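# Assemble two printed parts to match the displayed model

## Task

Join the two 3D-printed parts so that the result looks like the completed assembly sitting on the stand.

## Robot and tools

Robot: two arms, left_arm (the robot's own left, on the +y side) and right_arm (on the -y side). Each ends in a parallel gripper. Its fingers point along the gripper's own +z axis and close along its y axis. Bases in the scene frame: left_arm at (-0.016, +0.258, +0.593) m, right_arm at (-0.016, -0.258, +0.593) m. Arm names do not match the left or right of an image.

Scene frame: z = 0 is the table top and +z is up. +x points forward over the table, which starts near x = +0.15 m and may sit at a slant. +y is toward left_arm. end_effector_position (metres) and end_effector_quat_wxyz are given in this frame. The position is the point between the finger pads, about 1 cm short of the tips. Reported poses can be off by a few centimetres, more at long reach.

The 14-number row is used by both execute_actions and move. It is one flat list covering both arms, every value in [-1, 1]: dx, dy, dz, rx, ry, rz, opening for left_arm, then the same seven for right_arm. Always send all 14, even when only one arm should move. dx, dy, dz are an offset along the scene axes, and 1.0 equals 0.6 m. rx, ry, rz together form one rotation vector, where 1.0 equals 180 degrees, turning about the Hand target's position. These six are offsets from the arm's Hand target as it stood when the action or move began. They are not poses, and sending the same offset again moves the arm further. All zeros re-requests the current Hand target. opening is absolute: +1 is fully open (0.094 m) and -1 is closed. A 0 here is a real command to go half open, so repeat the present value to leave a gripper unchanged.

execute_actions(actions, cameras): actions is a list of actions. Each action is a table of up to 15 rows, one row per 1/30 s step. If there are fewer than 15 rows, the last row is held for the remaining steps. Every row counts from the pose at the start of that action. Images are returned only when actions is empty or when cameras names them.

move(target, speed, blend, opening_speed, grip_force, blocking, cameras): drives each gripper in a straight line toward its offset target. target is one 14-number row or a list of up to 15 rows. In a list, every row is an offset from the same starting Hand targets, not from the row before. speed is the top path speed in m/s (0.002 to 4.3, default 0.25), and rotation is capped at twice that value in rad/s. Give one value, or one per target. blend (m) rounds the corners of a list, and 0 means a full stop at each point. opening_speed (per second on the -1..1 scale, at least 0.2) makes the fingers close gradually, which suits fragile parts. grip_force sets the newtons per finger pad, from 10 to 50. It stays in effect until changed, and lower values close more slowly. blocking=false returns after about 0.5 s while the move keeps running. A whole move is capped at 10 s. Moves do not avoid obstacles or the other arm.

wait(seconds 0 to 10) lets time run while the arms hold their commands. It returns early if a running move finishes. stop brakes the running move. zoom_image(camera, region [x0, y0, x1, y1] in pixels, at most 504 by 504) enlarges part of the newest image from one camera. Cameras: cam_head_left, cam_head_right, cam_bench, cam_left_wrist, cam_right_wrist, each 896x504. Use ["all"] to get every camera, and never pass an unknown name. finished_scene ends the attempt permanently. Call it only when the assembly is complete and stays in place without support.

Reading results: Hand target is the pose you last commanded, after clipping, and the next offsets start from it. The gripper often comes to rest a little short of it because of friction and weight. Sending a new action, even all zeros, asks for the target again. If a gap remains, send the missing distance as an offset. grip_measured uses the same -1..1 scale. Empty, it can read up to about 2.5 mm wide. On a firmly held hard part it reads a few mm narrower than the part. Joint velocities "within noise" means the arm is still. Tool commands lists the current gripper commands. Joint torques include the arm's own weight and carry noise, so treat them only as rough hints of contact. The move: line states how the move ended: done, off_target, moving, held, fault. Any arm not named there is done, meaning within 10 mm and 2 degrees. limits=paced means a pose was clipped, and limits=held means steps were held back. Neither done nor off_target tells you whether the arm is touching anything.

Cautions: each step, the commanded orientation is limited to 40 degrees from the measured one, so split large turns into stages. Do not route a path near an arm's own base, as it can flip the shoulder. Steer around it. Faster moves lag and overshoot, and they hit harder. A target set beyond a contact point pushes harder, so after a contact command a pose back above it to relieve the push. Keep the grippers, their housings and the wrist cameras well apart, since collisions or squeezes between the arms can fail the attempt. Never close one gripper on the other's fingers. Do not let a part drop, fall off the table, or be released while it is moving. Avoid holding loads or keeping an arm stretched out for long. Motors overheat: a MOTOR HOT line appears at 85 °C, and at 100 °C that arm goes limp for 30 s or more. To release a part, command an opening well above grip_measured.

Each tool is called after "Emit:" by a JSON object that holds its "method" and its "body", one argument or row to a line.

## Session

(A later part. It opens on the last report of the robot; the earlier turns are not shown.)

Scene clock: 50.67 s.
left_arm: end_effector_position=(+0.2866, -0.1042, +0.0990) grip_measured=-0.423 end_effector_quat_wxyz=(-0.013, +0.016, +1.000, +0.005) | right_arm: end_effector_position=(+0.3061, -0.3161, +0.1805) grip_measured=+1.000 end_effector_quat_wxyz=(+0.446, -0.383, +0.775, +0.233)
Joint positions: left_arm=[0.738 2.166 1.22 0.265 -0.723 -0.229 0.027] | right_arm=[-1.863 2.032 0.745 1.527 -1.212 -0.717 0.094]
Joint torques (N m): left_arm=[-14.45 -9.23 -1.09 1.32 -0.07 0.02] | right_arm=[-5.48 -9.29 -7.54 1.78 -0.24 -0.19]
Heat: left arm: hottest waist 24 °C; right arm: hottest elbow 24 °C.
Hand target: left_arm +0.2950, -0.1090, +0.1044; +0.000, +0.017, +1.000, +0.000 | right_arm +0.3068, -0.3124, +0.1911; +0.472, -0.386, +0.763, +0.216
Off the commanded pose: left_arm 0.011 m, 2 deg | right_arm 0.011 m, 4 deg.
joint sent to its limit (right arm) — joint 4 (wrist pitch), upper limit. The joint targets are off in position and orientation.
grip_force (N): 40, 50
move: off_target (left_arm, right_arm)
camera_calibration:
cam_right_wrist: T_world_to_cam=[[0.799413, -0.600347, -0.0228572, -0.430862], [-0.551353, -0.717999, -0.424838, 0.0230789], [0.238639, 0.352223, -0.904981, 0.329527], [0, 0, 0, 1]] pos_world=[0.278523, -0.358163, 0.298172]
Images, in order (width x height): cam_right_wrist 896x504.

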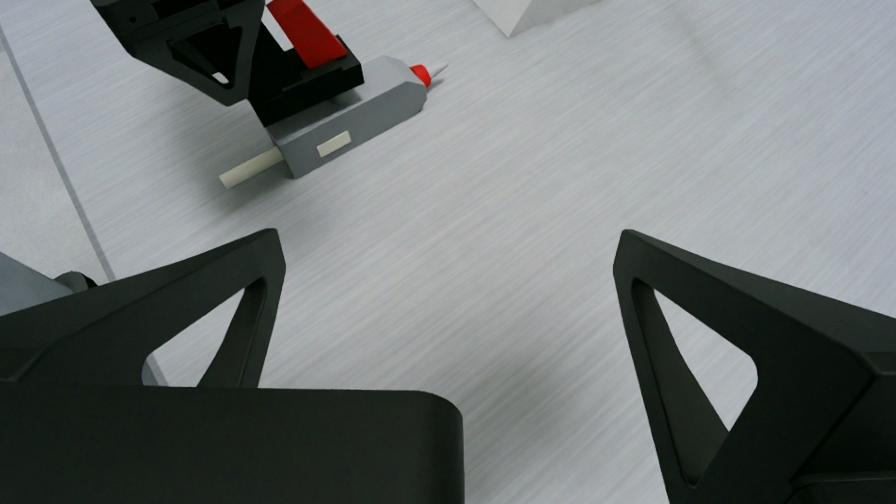

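Emit:
{"method": "move", "body": {
  "target": [0.013,0.002,0.008,0,0,0.003,-0.9,0,0,0,0,0,0,1],
  "speed": 0.08,
  "cameras": ["cam_right_wrist"]
}}

Emit:
{"method": "zoom_image", "body": {
  "camera": "cam_right_wrist",
  "region": [200, 0, 480, 200]
}}

Scene clock: 52.40 s.
left_arm: end_effector_position=(+0.2876, -0.1041, +0.0993) grip_measured=-0.423 end_effector_quat_wxyz=(-0.012, +0.015, +1.000, +0.004) | right_arm: end_effector_position=(+0.3061, -0.3161, +0.1805) grip_measured=+1.000 end_effector_quat_wxyz=(+0.446, -0.383, +0.775, +0.233)
Joint positions: left_arm=[0.738 2.164 1.22 0.265 -0.723 -0.229 0.027] | right_arm=[-1.863 2.032 0.745 1.527 -1.212 -0.717 0.094]
Joint torques (N m): left_arm=[-14.56 -11.11 -1.26 0.43 -0.09 -0.08] | right_arm=[-5.48 -9.17 -7.54 1.81 -0.24 -0.2]
Heat: left arm: hottest waist 24 °C; right arm: hottest elbow 24 °C.
Hand target: left_arm +0.3028, -0.1078, +0.1092; +0.000, +0.013, +1.000, +0.000 | right_arm +0.3068, -0.3124, +0.1911; +0.472, -0.386, +0.763, +0.216
Off the commanded pose: left_arm 0.018 m, 2 deg | right_arm 0.011 m, 4 deg.
joint sent to its limit (right arm) — joint 4 (wrist pitch), upper limit. The joint targets are off in position and orientation.
grip_force (N): 40, 50
move: off_target (left_arm, right_arm)
camera_calibration:
cam_right_wrist: T_world_to_cam=[[0.799413, -0.600347, -0.0228572, -0.430862], [-0.551353, -0.717999, -0.424838, 0.0230789], [0.238639, 0.352223, -0.904981, 0.329527], [0, 0, 0, 1]] pos_world=[0.278523, -0.358163, 0.298172]
Images, in order (width x height): cam_right_wrist 896x504.

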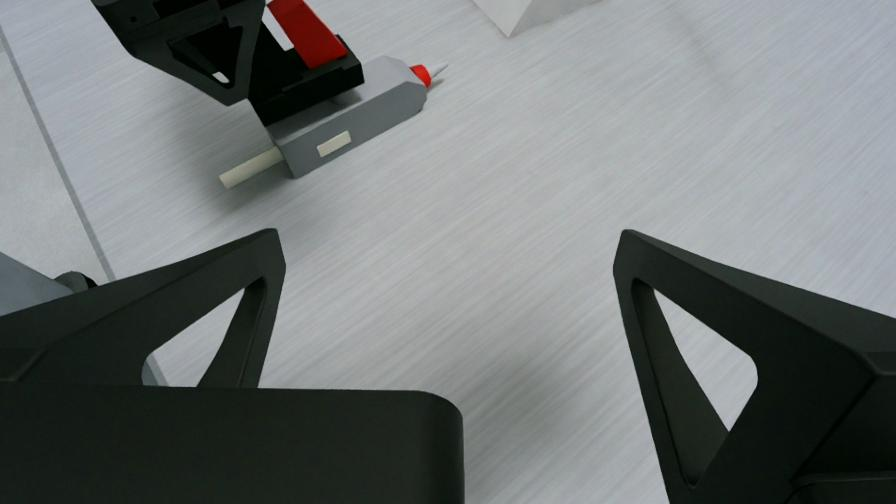

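Scaled by 1.800 from the camera's 896x504 image, which has a finer 1280x720 frame.

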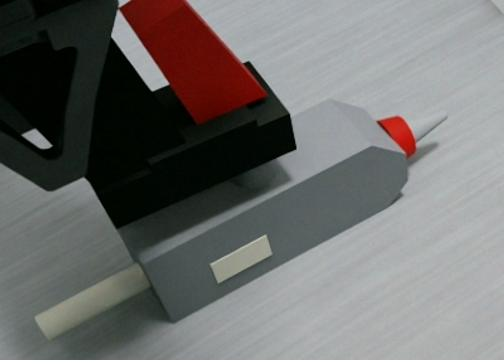

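Emit:
{"method": "move", "body": {
  "target": [
    [0.012,-0.002,0.03,0,0,0,-0.9,0,0,0,0,0,0,1],
    [0.005,-0.002,-0.008,0,0,0,-0.9,0,0,0,0,0,0,1]
  ],
  "speed": 0.08,
  "cameras": ["cam_right_wrist"]
}}

Emit:
{"method": "zoom_image", "body": {
  "camera": "cam_right_wrist",
  "region": [200, 0, 480, 200]
}}

Scene clock: 54.87 s.
left_arm: end_effector_position=(+0.2956, -0.1060, +0.0994) grip_measured=-0.423 end_effector_quat_wxyz=(-0.011, +0.014, +1.000, +0.004) | right_arm: end_effector_position=(+0.3061, -0.3161, +0.1805) grip_measured=+1.000 end_effector_quat_wxyz=(+0.446, -0.383, +0.775, +0.233)
Joint positions: left_arm=[0.738 2.158 1.233 0.248 -0.723 -0.229 0.027] | right_arm=[-1.863 2.032 0.745 1.527 -1.212 -0.717 0.094]
Joint torques (N m): left_arm=[-14.04 -9.64 -0.85 1.11 -0.01 -0.04] | right_arm=[-5.42 -9.23 -7.54 1.77 -0.24 -0.19]
Heat: left arm: hottest waist 24 °C; right arm: hottest elbow 24 °C.
Hand target: left_arm +0.3058, -0.1090, +0.1044; +0.000, +0.013, +1.000, +0.000 | right_arm +0.3068, -0.3124, +0.1911; +0.472, -0.386, +0.763, +0.216
Off the commanded pose: left_arm 0.012 m, 1 deg | right_arm 0.011 m, 4 deg.
joint sent to its limit (right arm) — joint 4 (wrist pitch), upper limit. The joint targets are off in position and orientation.
grip_force (N): 40, 50
move: off_target (left_arm, right_arm)
camera_calibration:
cam_right_wrist: T_world_to_cam=[[0.799413, -0.600347, -0.0228572, -0.430862], [-0.551353, -0.717999, -0.424838, 0.0230789], [0.238639, 0.352223, -0.904981, 0.329527], [0, 0, 0, 1]] pos_world=[0.278523, -0.358163, 0.298172]
Images, in order (width x height): cam_right_wrist 896x504.

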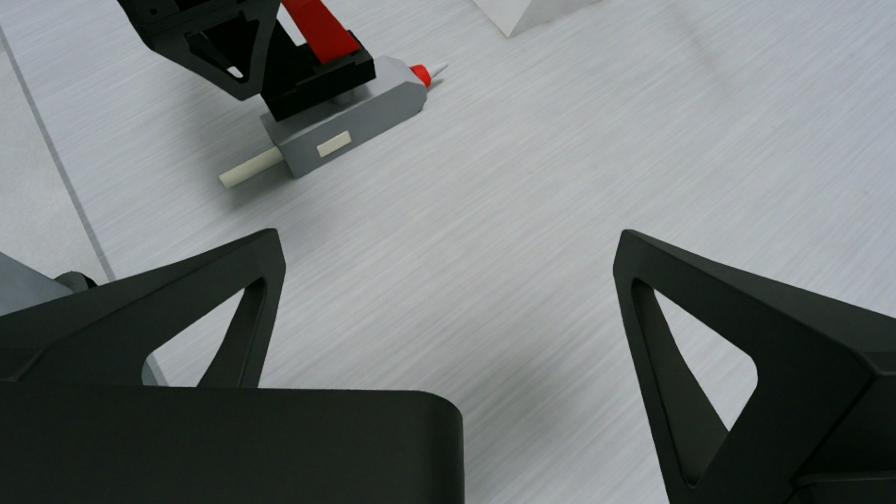

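Scaled by 1.800 from the camera's 896x504 image, which has a finer 1280x720 frame.

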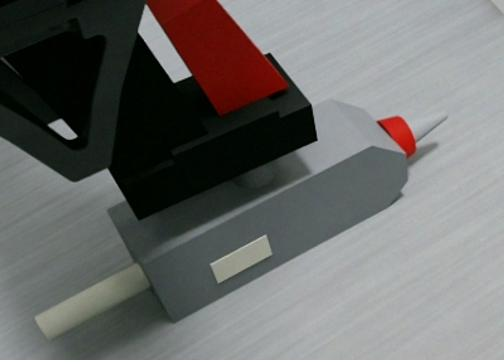

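Emit:
{"method": "move", "body": {
  "target": [
    [0.018,0,0.03,0,0,0,-0.9,0,0,0,0,0,0,1],
    [0.0105,0,0,0,0,0,-0.9,0,0,0,0,0,0,1]
  ],
  "speed": 0.08,
  "cameras": ["cam_right_wrist"]
}}

Emit:
{"method": "zoom_image", "body": {
  "camera": "cam_right_wrist",
  "region": [200, 0, 480, 200]
}}

Scene clock: 57.63 s.
left_arm: end_effector_position=(+0.3033, -0.1073, +0.1003) grip_measured=-0.423 end_effector_quat_wxyz=(-0.009, +0.012, +1.000, +0.003) | right_arm: end_effector_position=(+0.3061, -0.3161, +0.1805) grip_measured=+1.000 end_effector_quat_wxyz=(+0.446, -0.383, +0.775, +0.233)
Joint positions: left_arm=[0.738 2.15 1.243 0.237 -0.722 -0.229 0.027] | right_arm=[-1.863 2.032 0.745 1.527 -1.212 -0.717 0.094]
Joint torques (N m): left_arm=[-13.98 -9.76 -0.79 0.8 -0.01 -0.02] | right_arm=[-5.42 -9.11 -7.51 1.8 -0.24 -0.2]
Heat: left arm: hottest waist 24 °C; right arm: hottest elbow 24 °C.
Hand target: left_arm +0.3121, -0.1090, +0.1044; +0.000, +0.013, +1.000, +0.000 | right_arm +0.3068, -0.3124, +0.1911; +0.472, -0.386, +0.763, +0.216
Off the commanded pose: left_arm 0.010 m, 1 deg | right_arm 0.011 m, 4 deg.
joint sent to its limit (right arm) — joint 4 (wrist pitch), upper limit. The joint targets are off in position and orientation.
grip_force (N): 40, 50
move: off_target (right_arm)
camera_calibration:
cam_right_wrist: T_world_to_cam=[[0.799413, -0.600347, -0.0228572, -0.430862], [-0.551353, -0.717999, -0.424838, 0.0230789], [0.238639, 0.352223, -0.904981, 0.329527], [0, 0, 0, 1]] pos_world=[0.278523, -0.358163, 0.298172]
Images, in order (width x height): cam_right_wrist 896x504.

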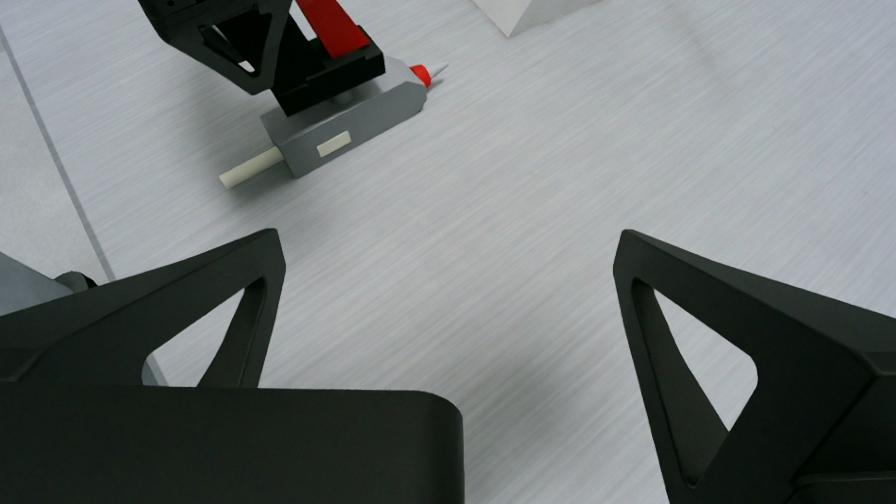

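Scaled by 1.800 from the camera's 896x504 image, which has a finer 1280x720 frame.

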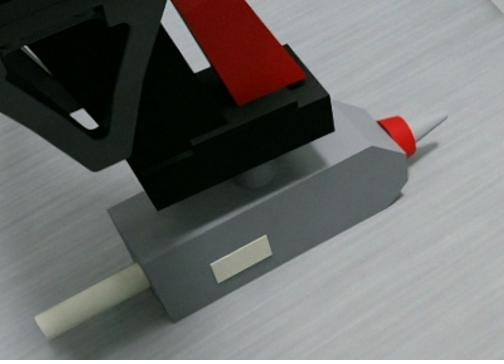

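Emit:
{"method": "move", "body": {
  "target": [0,0,-0.02,0,0,0,-0.9,0,0,0,0,0,0,1],
  "speed": 0.05,
  "cameras": ["cam_right_wrist"]
}}

Emit:
{"method": "zoom_image", "body": {
  "camera": "cam_right_wrist",
  "region": [200, 0, 480, 200]
}}

Scene clock: 59.37 s.
left_arm: end_effector_position=(+0.3053, -0.1057, +0.0887) grip_measured=-0.423 end_effector_quat_wxyz=(-0.010, +0.010, +1.000, +0.004) | right_arm: end_effector_position=(+0.3061, -0.3161, +0.1805) grip_measured=+1.000 end_effector_quat_wxyz=(+0.446, -0.383, +0.775, +0.233)
Joint positions: left_arm=[0.754 2.169 1.267 0.237 -0.711 -0.223 0.027] | right_arm=[-1.863 2.032 0.745 1.527 -1.212 -0.717 0.094]
Joint torques (N m): left_arm=[-14.51 -9.41 -0.76 1.14 0.02 0.03] | right_arm=[-5.48 -9.17 -7.53 1.81 -0.24 -0.19]
Heat: left arm: hottest waist 24 °C; right arm: hottest elbow 24 °C.
Hand target: left_arm +0.3121, -0.1090, +0.0924; +0.000, +0.013, +1.000, +0.000 | right_arm +0.3068, -0.3124, +0.1911; +0.472, -0.386, +0.763, +0.216
Off the commanded pose: left_arm 0.008 m, 1 deg | right_arm 0.011 m, 4 deg.
joint sent to its limit (right arm) — joint 4 (wrist pitch), upper limit. The joint targets are off in position and orientation.
grip_force (N): 40, 50
move: off_target (right_arm)
camera_calibration:
cam_right_wrist: T_world_to_cam=[[0.799413, -0.600347, -0.0228572, -0.430862], [-0.551353, -0.717999, -0.424838, 0.0230789], [0.238639, 0.352223, -0.904981, 0.329527], [0, 0, 0, 1]] pos_world=[0.278523, -0.358163, 0.298172]
Images, in order (width x height): cam_right_wrist 896x504.

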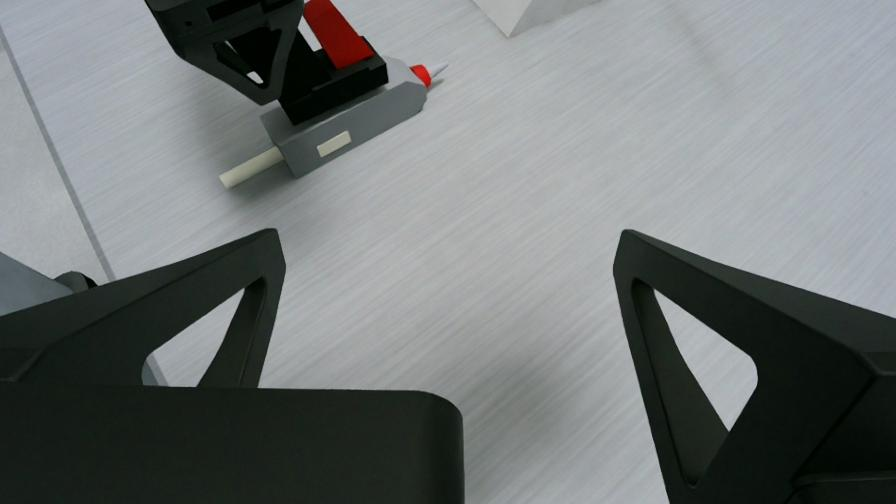

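Scaled by 1.800 from the camera's 896x504 image, which has a finer 1280x720 frame.

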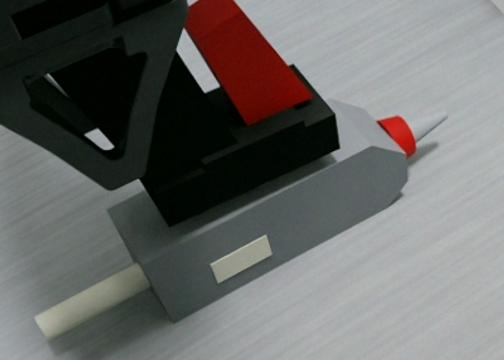

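Emit:
{"method": "move", "body": {
  "target": [-0.002,-0.001,-0.017,0,0,0,-0.9,0,0,0,0,0,0,1],
  "speed": 0.05,
  "cameras": ["cam_right_wrist"]
}}

Emit:
{"method": "zoom_image", "body": {
  "camera": "cam_right_wrist",
  "region": [200, 0, 480, 200]
}}

Scene clock: 61.07 s.
left_arm: end_effector_position=(+0.3028, -0.1066, +0.0801) grip_measured=-0.423 end_effector_quat_wxyz=(-0.011, +0.011, +1.000, +0.004) | right_arm: end_effector_position=(+0.3061, -0.3161, +0.1805) grip_measured=+1.000 end_effector_quat_wxyz=(+0.446, -0.383, +0.775, +0.233)
Joint positions: left_arm=[0.761 2.189 1.286 0.238 -0.705 -0.217 0.027] | right_arm=[-1.863 2.032 0.745 1.527 -1.212 -0.717 0.094]
Joint torques (N m): left_arm=[-13.68 -9.52 -0.64 1.26 0.05 0.01] | right_arm=[-5.48 -9.23 -7.54 1.81 -0.24 -0.2]
Heat: left arm: hottest waist 24 °C; right arm: hottest elbow 24 °C.
Hand target: left_arm +0.3109, -0.1096, +0.0822; +0.000, +0.013, +1.000, +0.000 | right_arm +0.3068, -0.3124, +0.1911; +0.472, -0.386, +0.763, +0.216
Off the commanded pose: left_arm 0.009 m, 1 deg | right_arm 0.011 m, 4 deg.
joint sent to its limit (right arm) — joint 4 (wrist pitch), upper limit. The joint targets are off in position and orientation.
grip_force (N): 40, 50
move: off_target (right_arm)
camera_calibration:
cam_right_wrist: T_world_to_cam=[[0.799413, -0.600347, -0.0228572, -0.430862], [-0.551353, -0.717999, -0.424838, 0.0230789], [0.238639, 0.352223, -0.904981, 0.329527], [0, 0, 0, 1]] pos_world=[0.278523, -0.358163, 0.298172]
Images, in order (width x height): cam_right_wrist 896x504.

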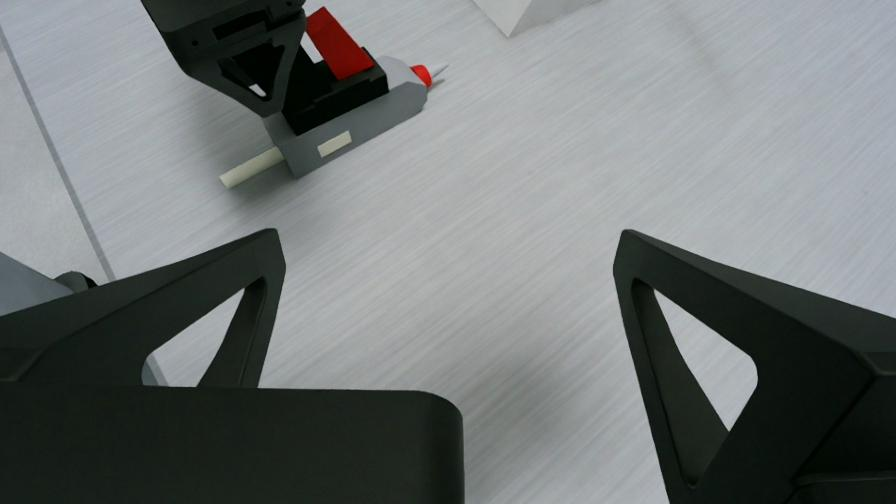

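Scaled by 1.800 from the camera's 896x504 image, which has a finer 1280x720 frame.

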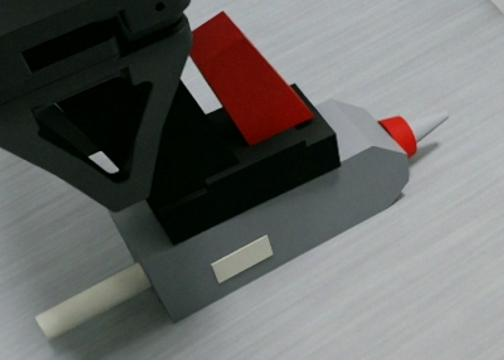

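Emit:
{"method": "move", "body": {
  "target": [0,0,-0.016,0,0,0,-0.9,0,0,0,0,0,0,1],
  "speed": 0.04,
  "cameras": ["cam_right_wrist"]
}}

Emit:
{"method": "zoom_image", "body": {
  "camera": "cam_right_wrist",
  "region": [200, 0, 480, 200]
}}

Scene clock: 62.47 s.
left_arm: end_effector_position=(+0.3035, -0.1066, +0.0791) grip_measured=-0.423 end_effector_quat_wxyz=(-0.010, +0.011, +1.000, +0.007) | right_arm: end_effector_position=(+0.3061, -0.3161, +0.1805) grip_measured=+1.000 end_effector_quat_wxyz=(+0.446, -0.383, +0.775, +0.233)
Joint positions: left_arm=[0.761 2.192 1.29 0.238 -0.711 -0.215 0.027] | right_arm=[-1.863 2.032 0.745 1.527 -1.212 -0.717 0.094]
Joint torques (N m): left_arm=[-12.92 -8.41 0.06 1.4 0.16 0.09] | right_arm=[-5.48 -9.29 -7.53 1.77 -0.24 -0.19]
Heat: left arm: hottest waist 24 °C; right arm: hottest elbow 24 °C.
Hand target: left_arm +0.3109, -0.1096, +0.0726; +0.000, +0.013, +1.000, +0.000 | right_arm +0.3068, -0.3124, +0.1911; +0.472, -0.386, +0.763, +0.216
Off the commanded pose: left_arm 0.010 m, 1 deg | right_arm 0.011 m, 4 deg.
joint sent to its limit (right arm) — joint 4 (wrist pitch), upper limit. The joint targets are off in position and orientation.
grip_force (N): 40, 50
move: off_target (right_arm)
camera_calibration:
cam_right_wrist: T_world_to_cam=[[0.799413, -0.600347, -0.0228572, -0.430862], [-0.551353, -0.717999, -0.424838, 0.0230789], [0.238639, 0.352223, -0.904981, 0.329527], [0, 0, 0, 1]] pos_world=[0.278523, -0.358163, 0.298172]
Images, in order (width x height): cam_right_wrist 896x504.

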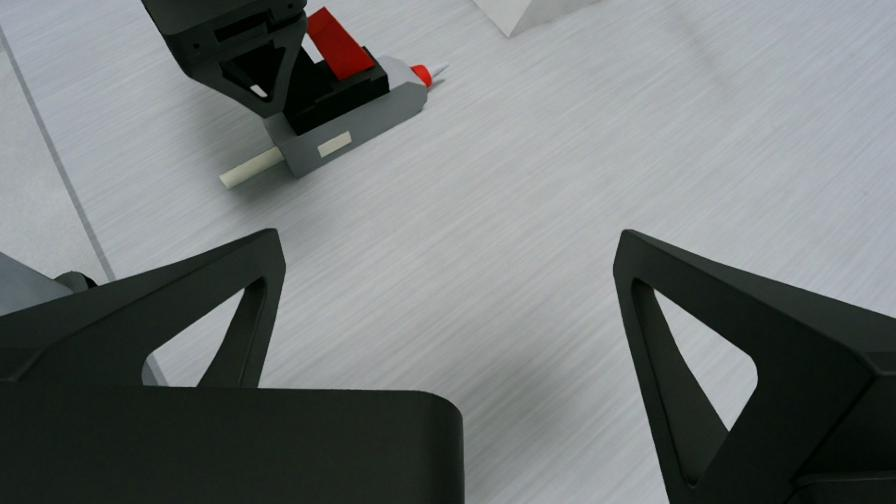

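Scaled by 1.800 from the camera's 896x504 image, which has a finer 1280x720 frame.

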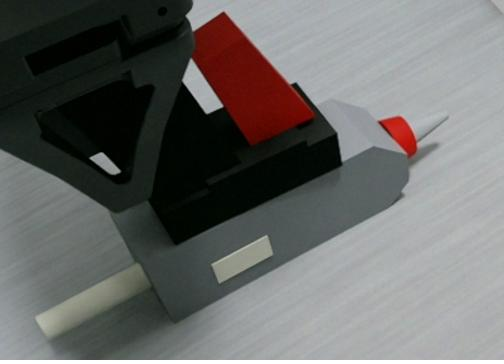

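Emit:
{"method": "move", "body": {
  "target": [0,-0.004,-0.010,0,0,0.016,-0.9,0,0,0,0,0,0,1],
  "speed": 0.04,
  "cameras": ["cam_right_wrist"]
}}

Emit:
{"method": "zoom_image", "body": {
  "camera": "cam_right_wrist",
  "region": [200, 0, 480, 200]
}}

Scene clock: 64.37 s.
left_arm: end_effector_position=(+0.3034, -0.1069, +0.0787) grip_measured=-0.423 end_effector_quat_wxyz=(-0.010, +0.004, +1.000, +0.007) | right_arm: end_effector_position=(+0.3061, -0.3161, +0.1805) grip_measured=+1.000 end_effector_quat_wxyz=(+0.446, -0.383, +0.775, +0.233)
Joint positions: left_arm=[0.761 2.193 1.292 0.238 -0.711 -0.231 0.027] | right_arm=[-1.863 2.032 0.745 1.527 -1.212 -0.717 0.094]
Joint torques (N m): left_arm=[-13.04 -7.18 0.57 1.46 0.25 -0.2] | right_arm=[-5.42 -9.29 -7.56 1.81 -0.24 -0.2]
Heat: left arm: hottest waist 24 °C; right arm: hottest elbow 25 °C.
Hand target: left_arm +0.3109, -0.1120, +0.0666; +0.000, -0.013, +1.000, +0.000 | right_arm +0.3068, -0.3124, +0.1911; +0.472, -0.386, +0.763, +0.216
Off the commanded pose: left_arm 0.015 m, 2 deg | right_arm 0.011 m, 4 deg.
joint sent to its limit (right arm) — joint 4 (wrist pitch), upper limit. The joint targets are off in position and orientation.
grip_force (N): 40, 50
move: off_target (left_arm, right_arm)
camera_calibration:
cam_right_wrist: T_world_to_cam=[[0.799413, -0.600347, -0.0228572, -0.430862], [-0.551353, -0.717999, -0.424838, 0.0230789], [0.238639, 0.352223, -0.904981, 0.329527], [0, 0, 0, 1]] pos_world=[0.278523, -0.358163, 0.298172]
Images, in order (width x height): cam_right_wrist 896x504.

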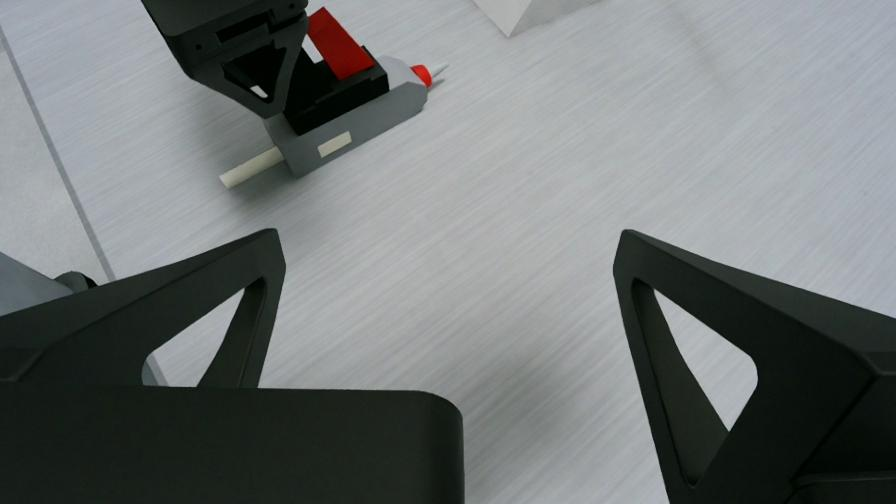

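Scaled by 1.800 from the camera's 896x504 image, which has a finer 1280x720 frame.

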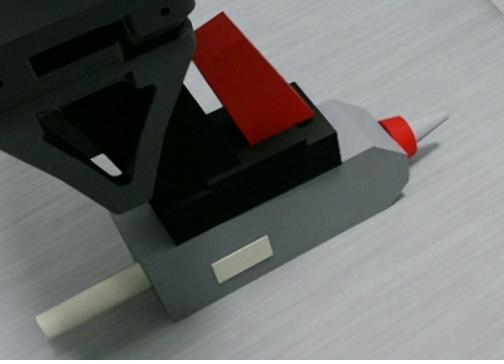

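Emit:
{"method": "move", "body": {
  "target": [-0.006,0.003,0.018,0,0,-0.006,-0.9,0,0,0,0,0,0,1],
  "speed": 0.05
}}

Emit:
{"method": "move", "body": {
  "target": [0,0,0,0,0,0,0.3,0,0,0,0,0,0,1],
  "opening_speed": 0.4,
  "cameras": ["cam_left_wrist","cam_right_wrist"]
}}

Emit:
{"method": "move", "body": {
  "target": [0.01,0,0.2,0,0,0,0.6,0,0,0,0,0,0,1],
  "speed": 0.12,
  "cameras": ["all"]
}}

Emit:
{"method": "zoom_image", "body": {
  "camera": "cam_right_wrist",
  "region": [200, 0, 480, 200]
}}

Scene clock: 66.20 s.
left_arm: end_effector_position=(+0.3037, -0.1067, +0.0787) grip_measured=-0.423 end_effector_quat_wxyz=(-0.009, +0.003, +1.000, +0.008) | right_arm: end_effector_position=(+0.3061, -0.3161, +0.1805) grip_measured=+1.000 end_effector_quat_wxyz=(+0.446, -0.383, +0.775, +0.233)
Joint positions: left_arm=[0.761 2.193 1.292 0.24 -0.713 -0.231 0.027] | right_arm=[-1.863 2.032 0.745 1.527 -1.212 -0.717 0.094]
Joint torques (N m): left_arm=[-13.63 -8.82 -0.64 1.61 0.02 -0.12] | right_arm=[-5.48 -9.23 -7.53 1.81 -0.24 -0.2]
Heat: left arm: hottest waist 24 °C; right arm: hottest elbow 25 °C.
Hand target: left_arm +0.3073, -0.1102, +0.0774; +0.000, -0.003, +1.000, +0.000 | right_arm +0.3068, -0.3124, +0.1911; +0.472, -0.386, +0.763, +0.216
Off the commanded pose: left_arm 0.005 m, 2 deg | right_arm 0.011 m, 4 deg.
joint sent to its limit (right arm) — joint 4 (wrist pitch), upper limit. The joint targets are off in position and orientation.
grip_force (N): 40, 50
move: off_target (right_arm)

Scene clock: 69.70 s.
left_arm: end_effector_position=(+0.3034, -0.1093, +0.0768) grip_measured=+0.297 end_effector_quat_wxyz=(-0.008, +0.001, +1.000, +0.001) | right_arm: end_effector_position=(+0.3061, -0.3161, +0.1805) grip_measured=+1.000 end_effector_quat_wxyz=(+0.446, -0.383, +0.775, +0.233)
Joint positions: left_arm=[0.763 2.198 1.295 0.248 -0.699 -0.229 0.061] | right_arm=[-1.863 2.032 0.745 1.527 -1.212 -0.717 0.094]
Joint torques (N m): left_arm=[-13.68 -9.64 -0.73 1.28 -0.01 -0.08] | right_arm=[-5.42 -9.17 -7.51 1.81 -0.24 -0.19]
Heat: left arm: hottest waist 24 °C; right arm: hottest elbow 25 °C.
Hand target: left_arm +0.3073, -0.1102, +0.0774; +0.000, -0.003, +1.000, +0.000 | right_arm +0.3068, -0.3124, +0.1911; +0.472, -0.386, +0.763, +0.216
Off the commanded pose: left_arm 0.004 m, 1 deg | right_arm 0.011 m, 4 deg.
joint sent to its limit (right arm) — joint 4 (wrist pitch), upper limit. The joint targets are off in position and orientation.
grip_force (N): 40, 50
move: off_target (right_arm)
camera_calibration:
cam_left_wrist: T_world_to_cam=[[-0.0237457, -0.999708, 0.00452456, -0.100319], [-0.824396, 0.0221413, 0.565581, 0.218082], [-0.565516, 0.00970009, -0.82468, 0.358924], [0, 0, 0, 1]] pos_world=[0.380381, -0.1086, 0.173109]
cam_right_wrist: T_world_to_cam=[[0.799413, -0.600347, -0.0228572, -0.430862], [-0.551353, -0.717999, -0.424838, 0.0230789], [0.238639, 0.352223, -0.904981, 0.329527], [0, 0, 0, 1]] pos_world=[0.278523, -0.358163, 0.298172]
Images, in order (width x height): cam_left_wrist 896x504, cam_right_wrist 896x504.

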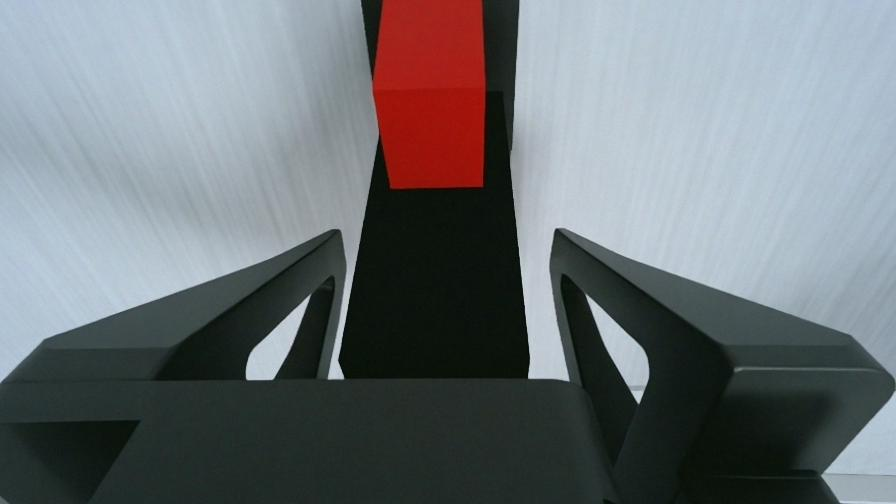

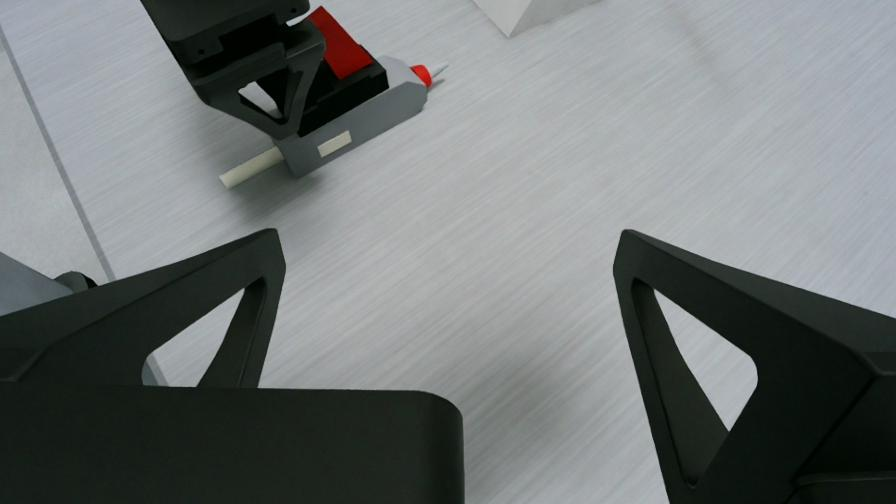

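Scene clock: 71.50 s.
left_arm: end_effector_position=(+0.3143, -0.1070, +0.1848) grip_measured=+0.597 end_effector_quat_wxyz=(-0.002, +0.001, +1.000, +0.003) | right_arm: end_effector_position=(+0.3061, -0.3161, +0.1805) grip_measured=+1.000 end_effector_quat_wxyz=(+0.446, -0.383, +0.775, +0.233)
Joint positions: left_arm=[0.637 1.98 1.103 0.163 -0.805 -0.329 0.075] | right_arm=[-1.863 2.032 0.745 1.527 -1.212 -0.717 0.094]
Joint torques (N m): left_arm=[-15.5 -10.23 -1.32 -0.13 -0.28 -0.21] | right_arm=[-5.36 -9.23 -7.54 1.8 -0.24 -0.2]
Heat: left arm: hottest waist 24 °C; right arm: hottest elbow 25 °C.
Hand target: left_arm +0.3133, -0.1102, +0.1974; +0.000, -0.003, +1.000, +0.000 | right_arm +0.3068, -0.3124, +0.1911; +0.472, -0.386, +0.763, +0.216
Off the commanded pose: left_arm 0.013 m, 1 deg | right_arm 0.011 m, 4 deg.
joint sent to its limit (right arm) — joint 4 (wrist pitch), upper limit. The joint targets are off in position and orientation.
grip_force (N): 40, 50
move: off_target (left_arm, right_arm)
camera_calibration:
cam_left_wrist: T_world_to_cam=[[-0.0219872, -0.999758, -0.000447779, -0.0979658], [-0.832053, 0.0180506, 0.554403, 0.169951], [-0.554261, 0.0125624, -0.832248, 0.452231], [0, 0, 0, 1]] pos_world=[0.389908, -0.106691, 0.282103]
cam_right_wrist: T_world_to_cam=[[0.799413, -0.600347, -0.0228572, -0.430862], [-0.551353, -0.717999, -0.424838, 0.0230789], [0.238639, 0.352223, -0.904981, 0.329527], [0, 0, 0, 1]] pos_world=[0.278523, -0.358163, 0.298172]

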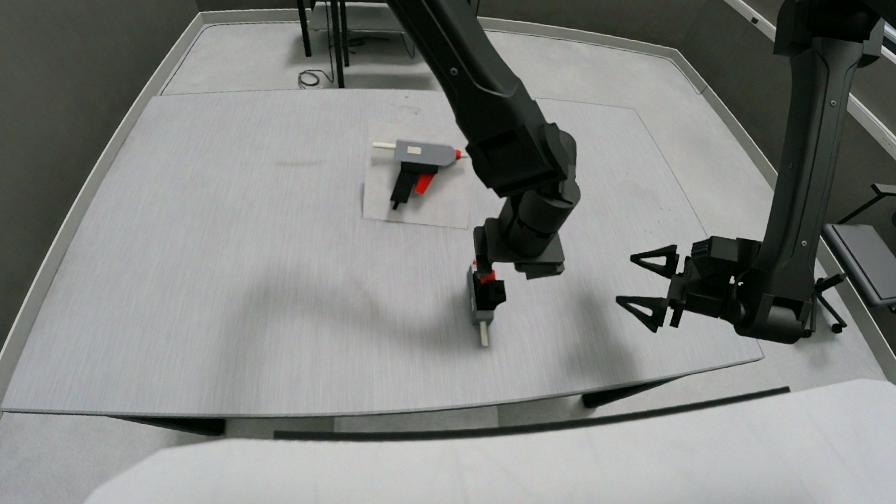

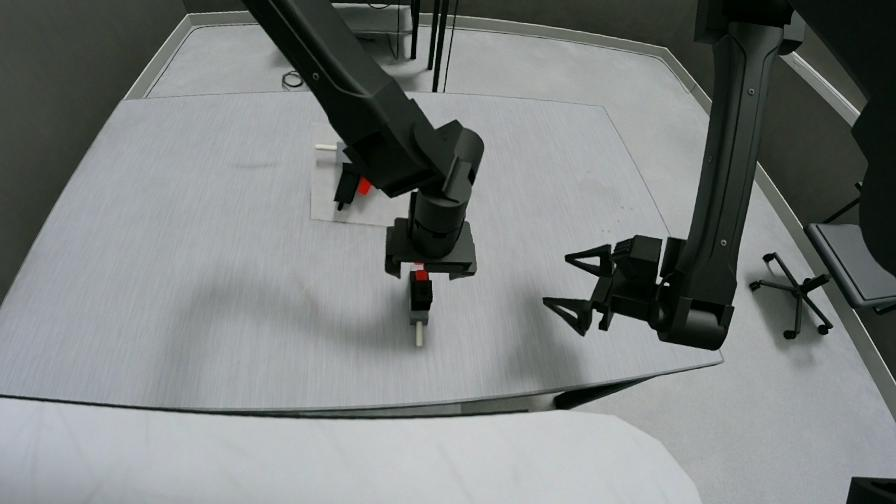

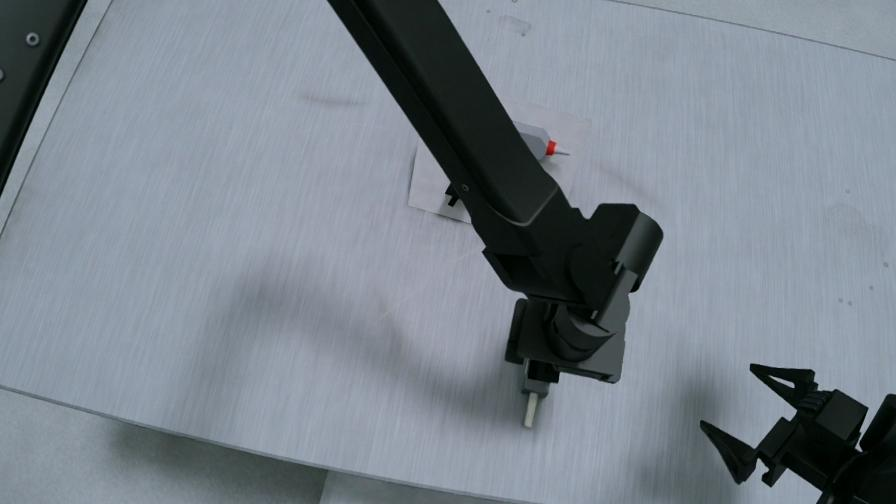

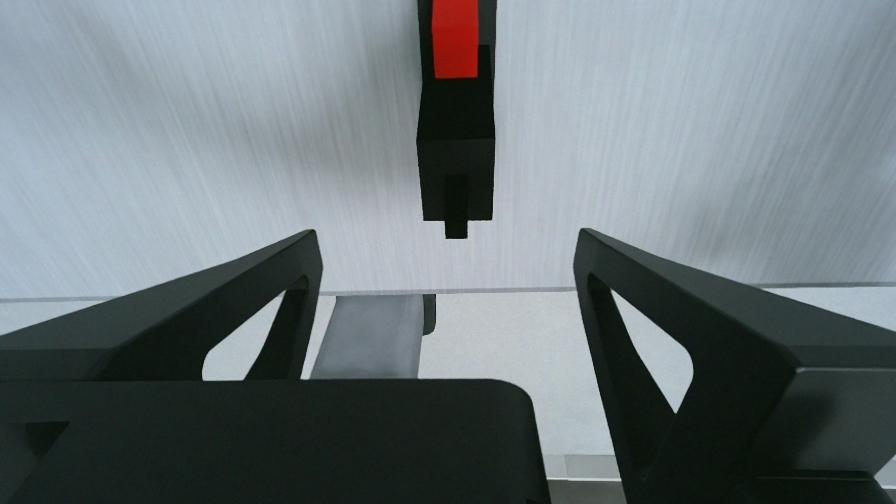

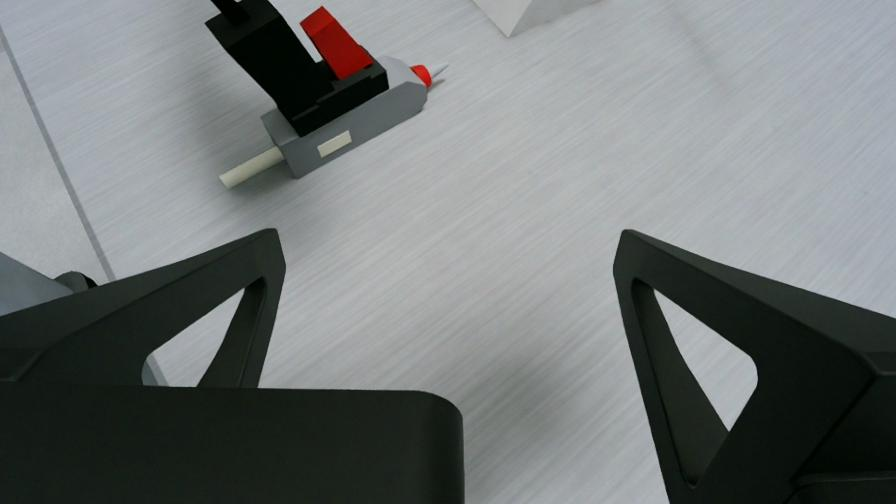

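Scaled by 1.800 from the camera's 896x504 image, which has a finer 1280x720 frame.

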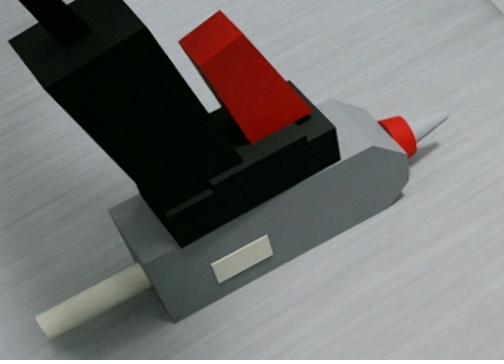

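Emit:
{"method": "finished_scene", "body": {

}}

The scene is finished: the task was done.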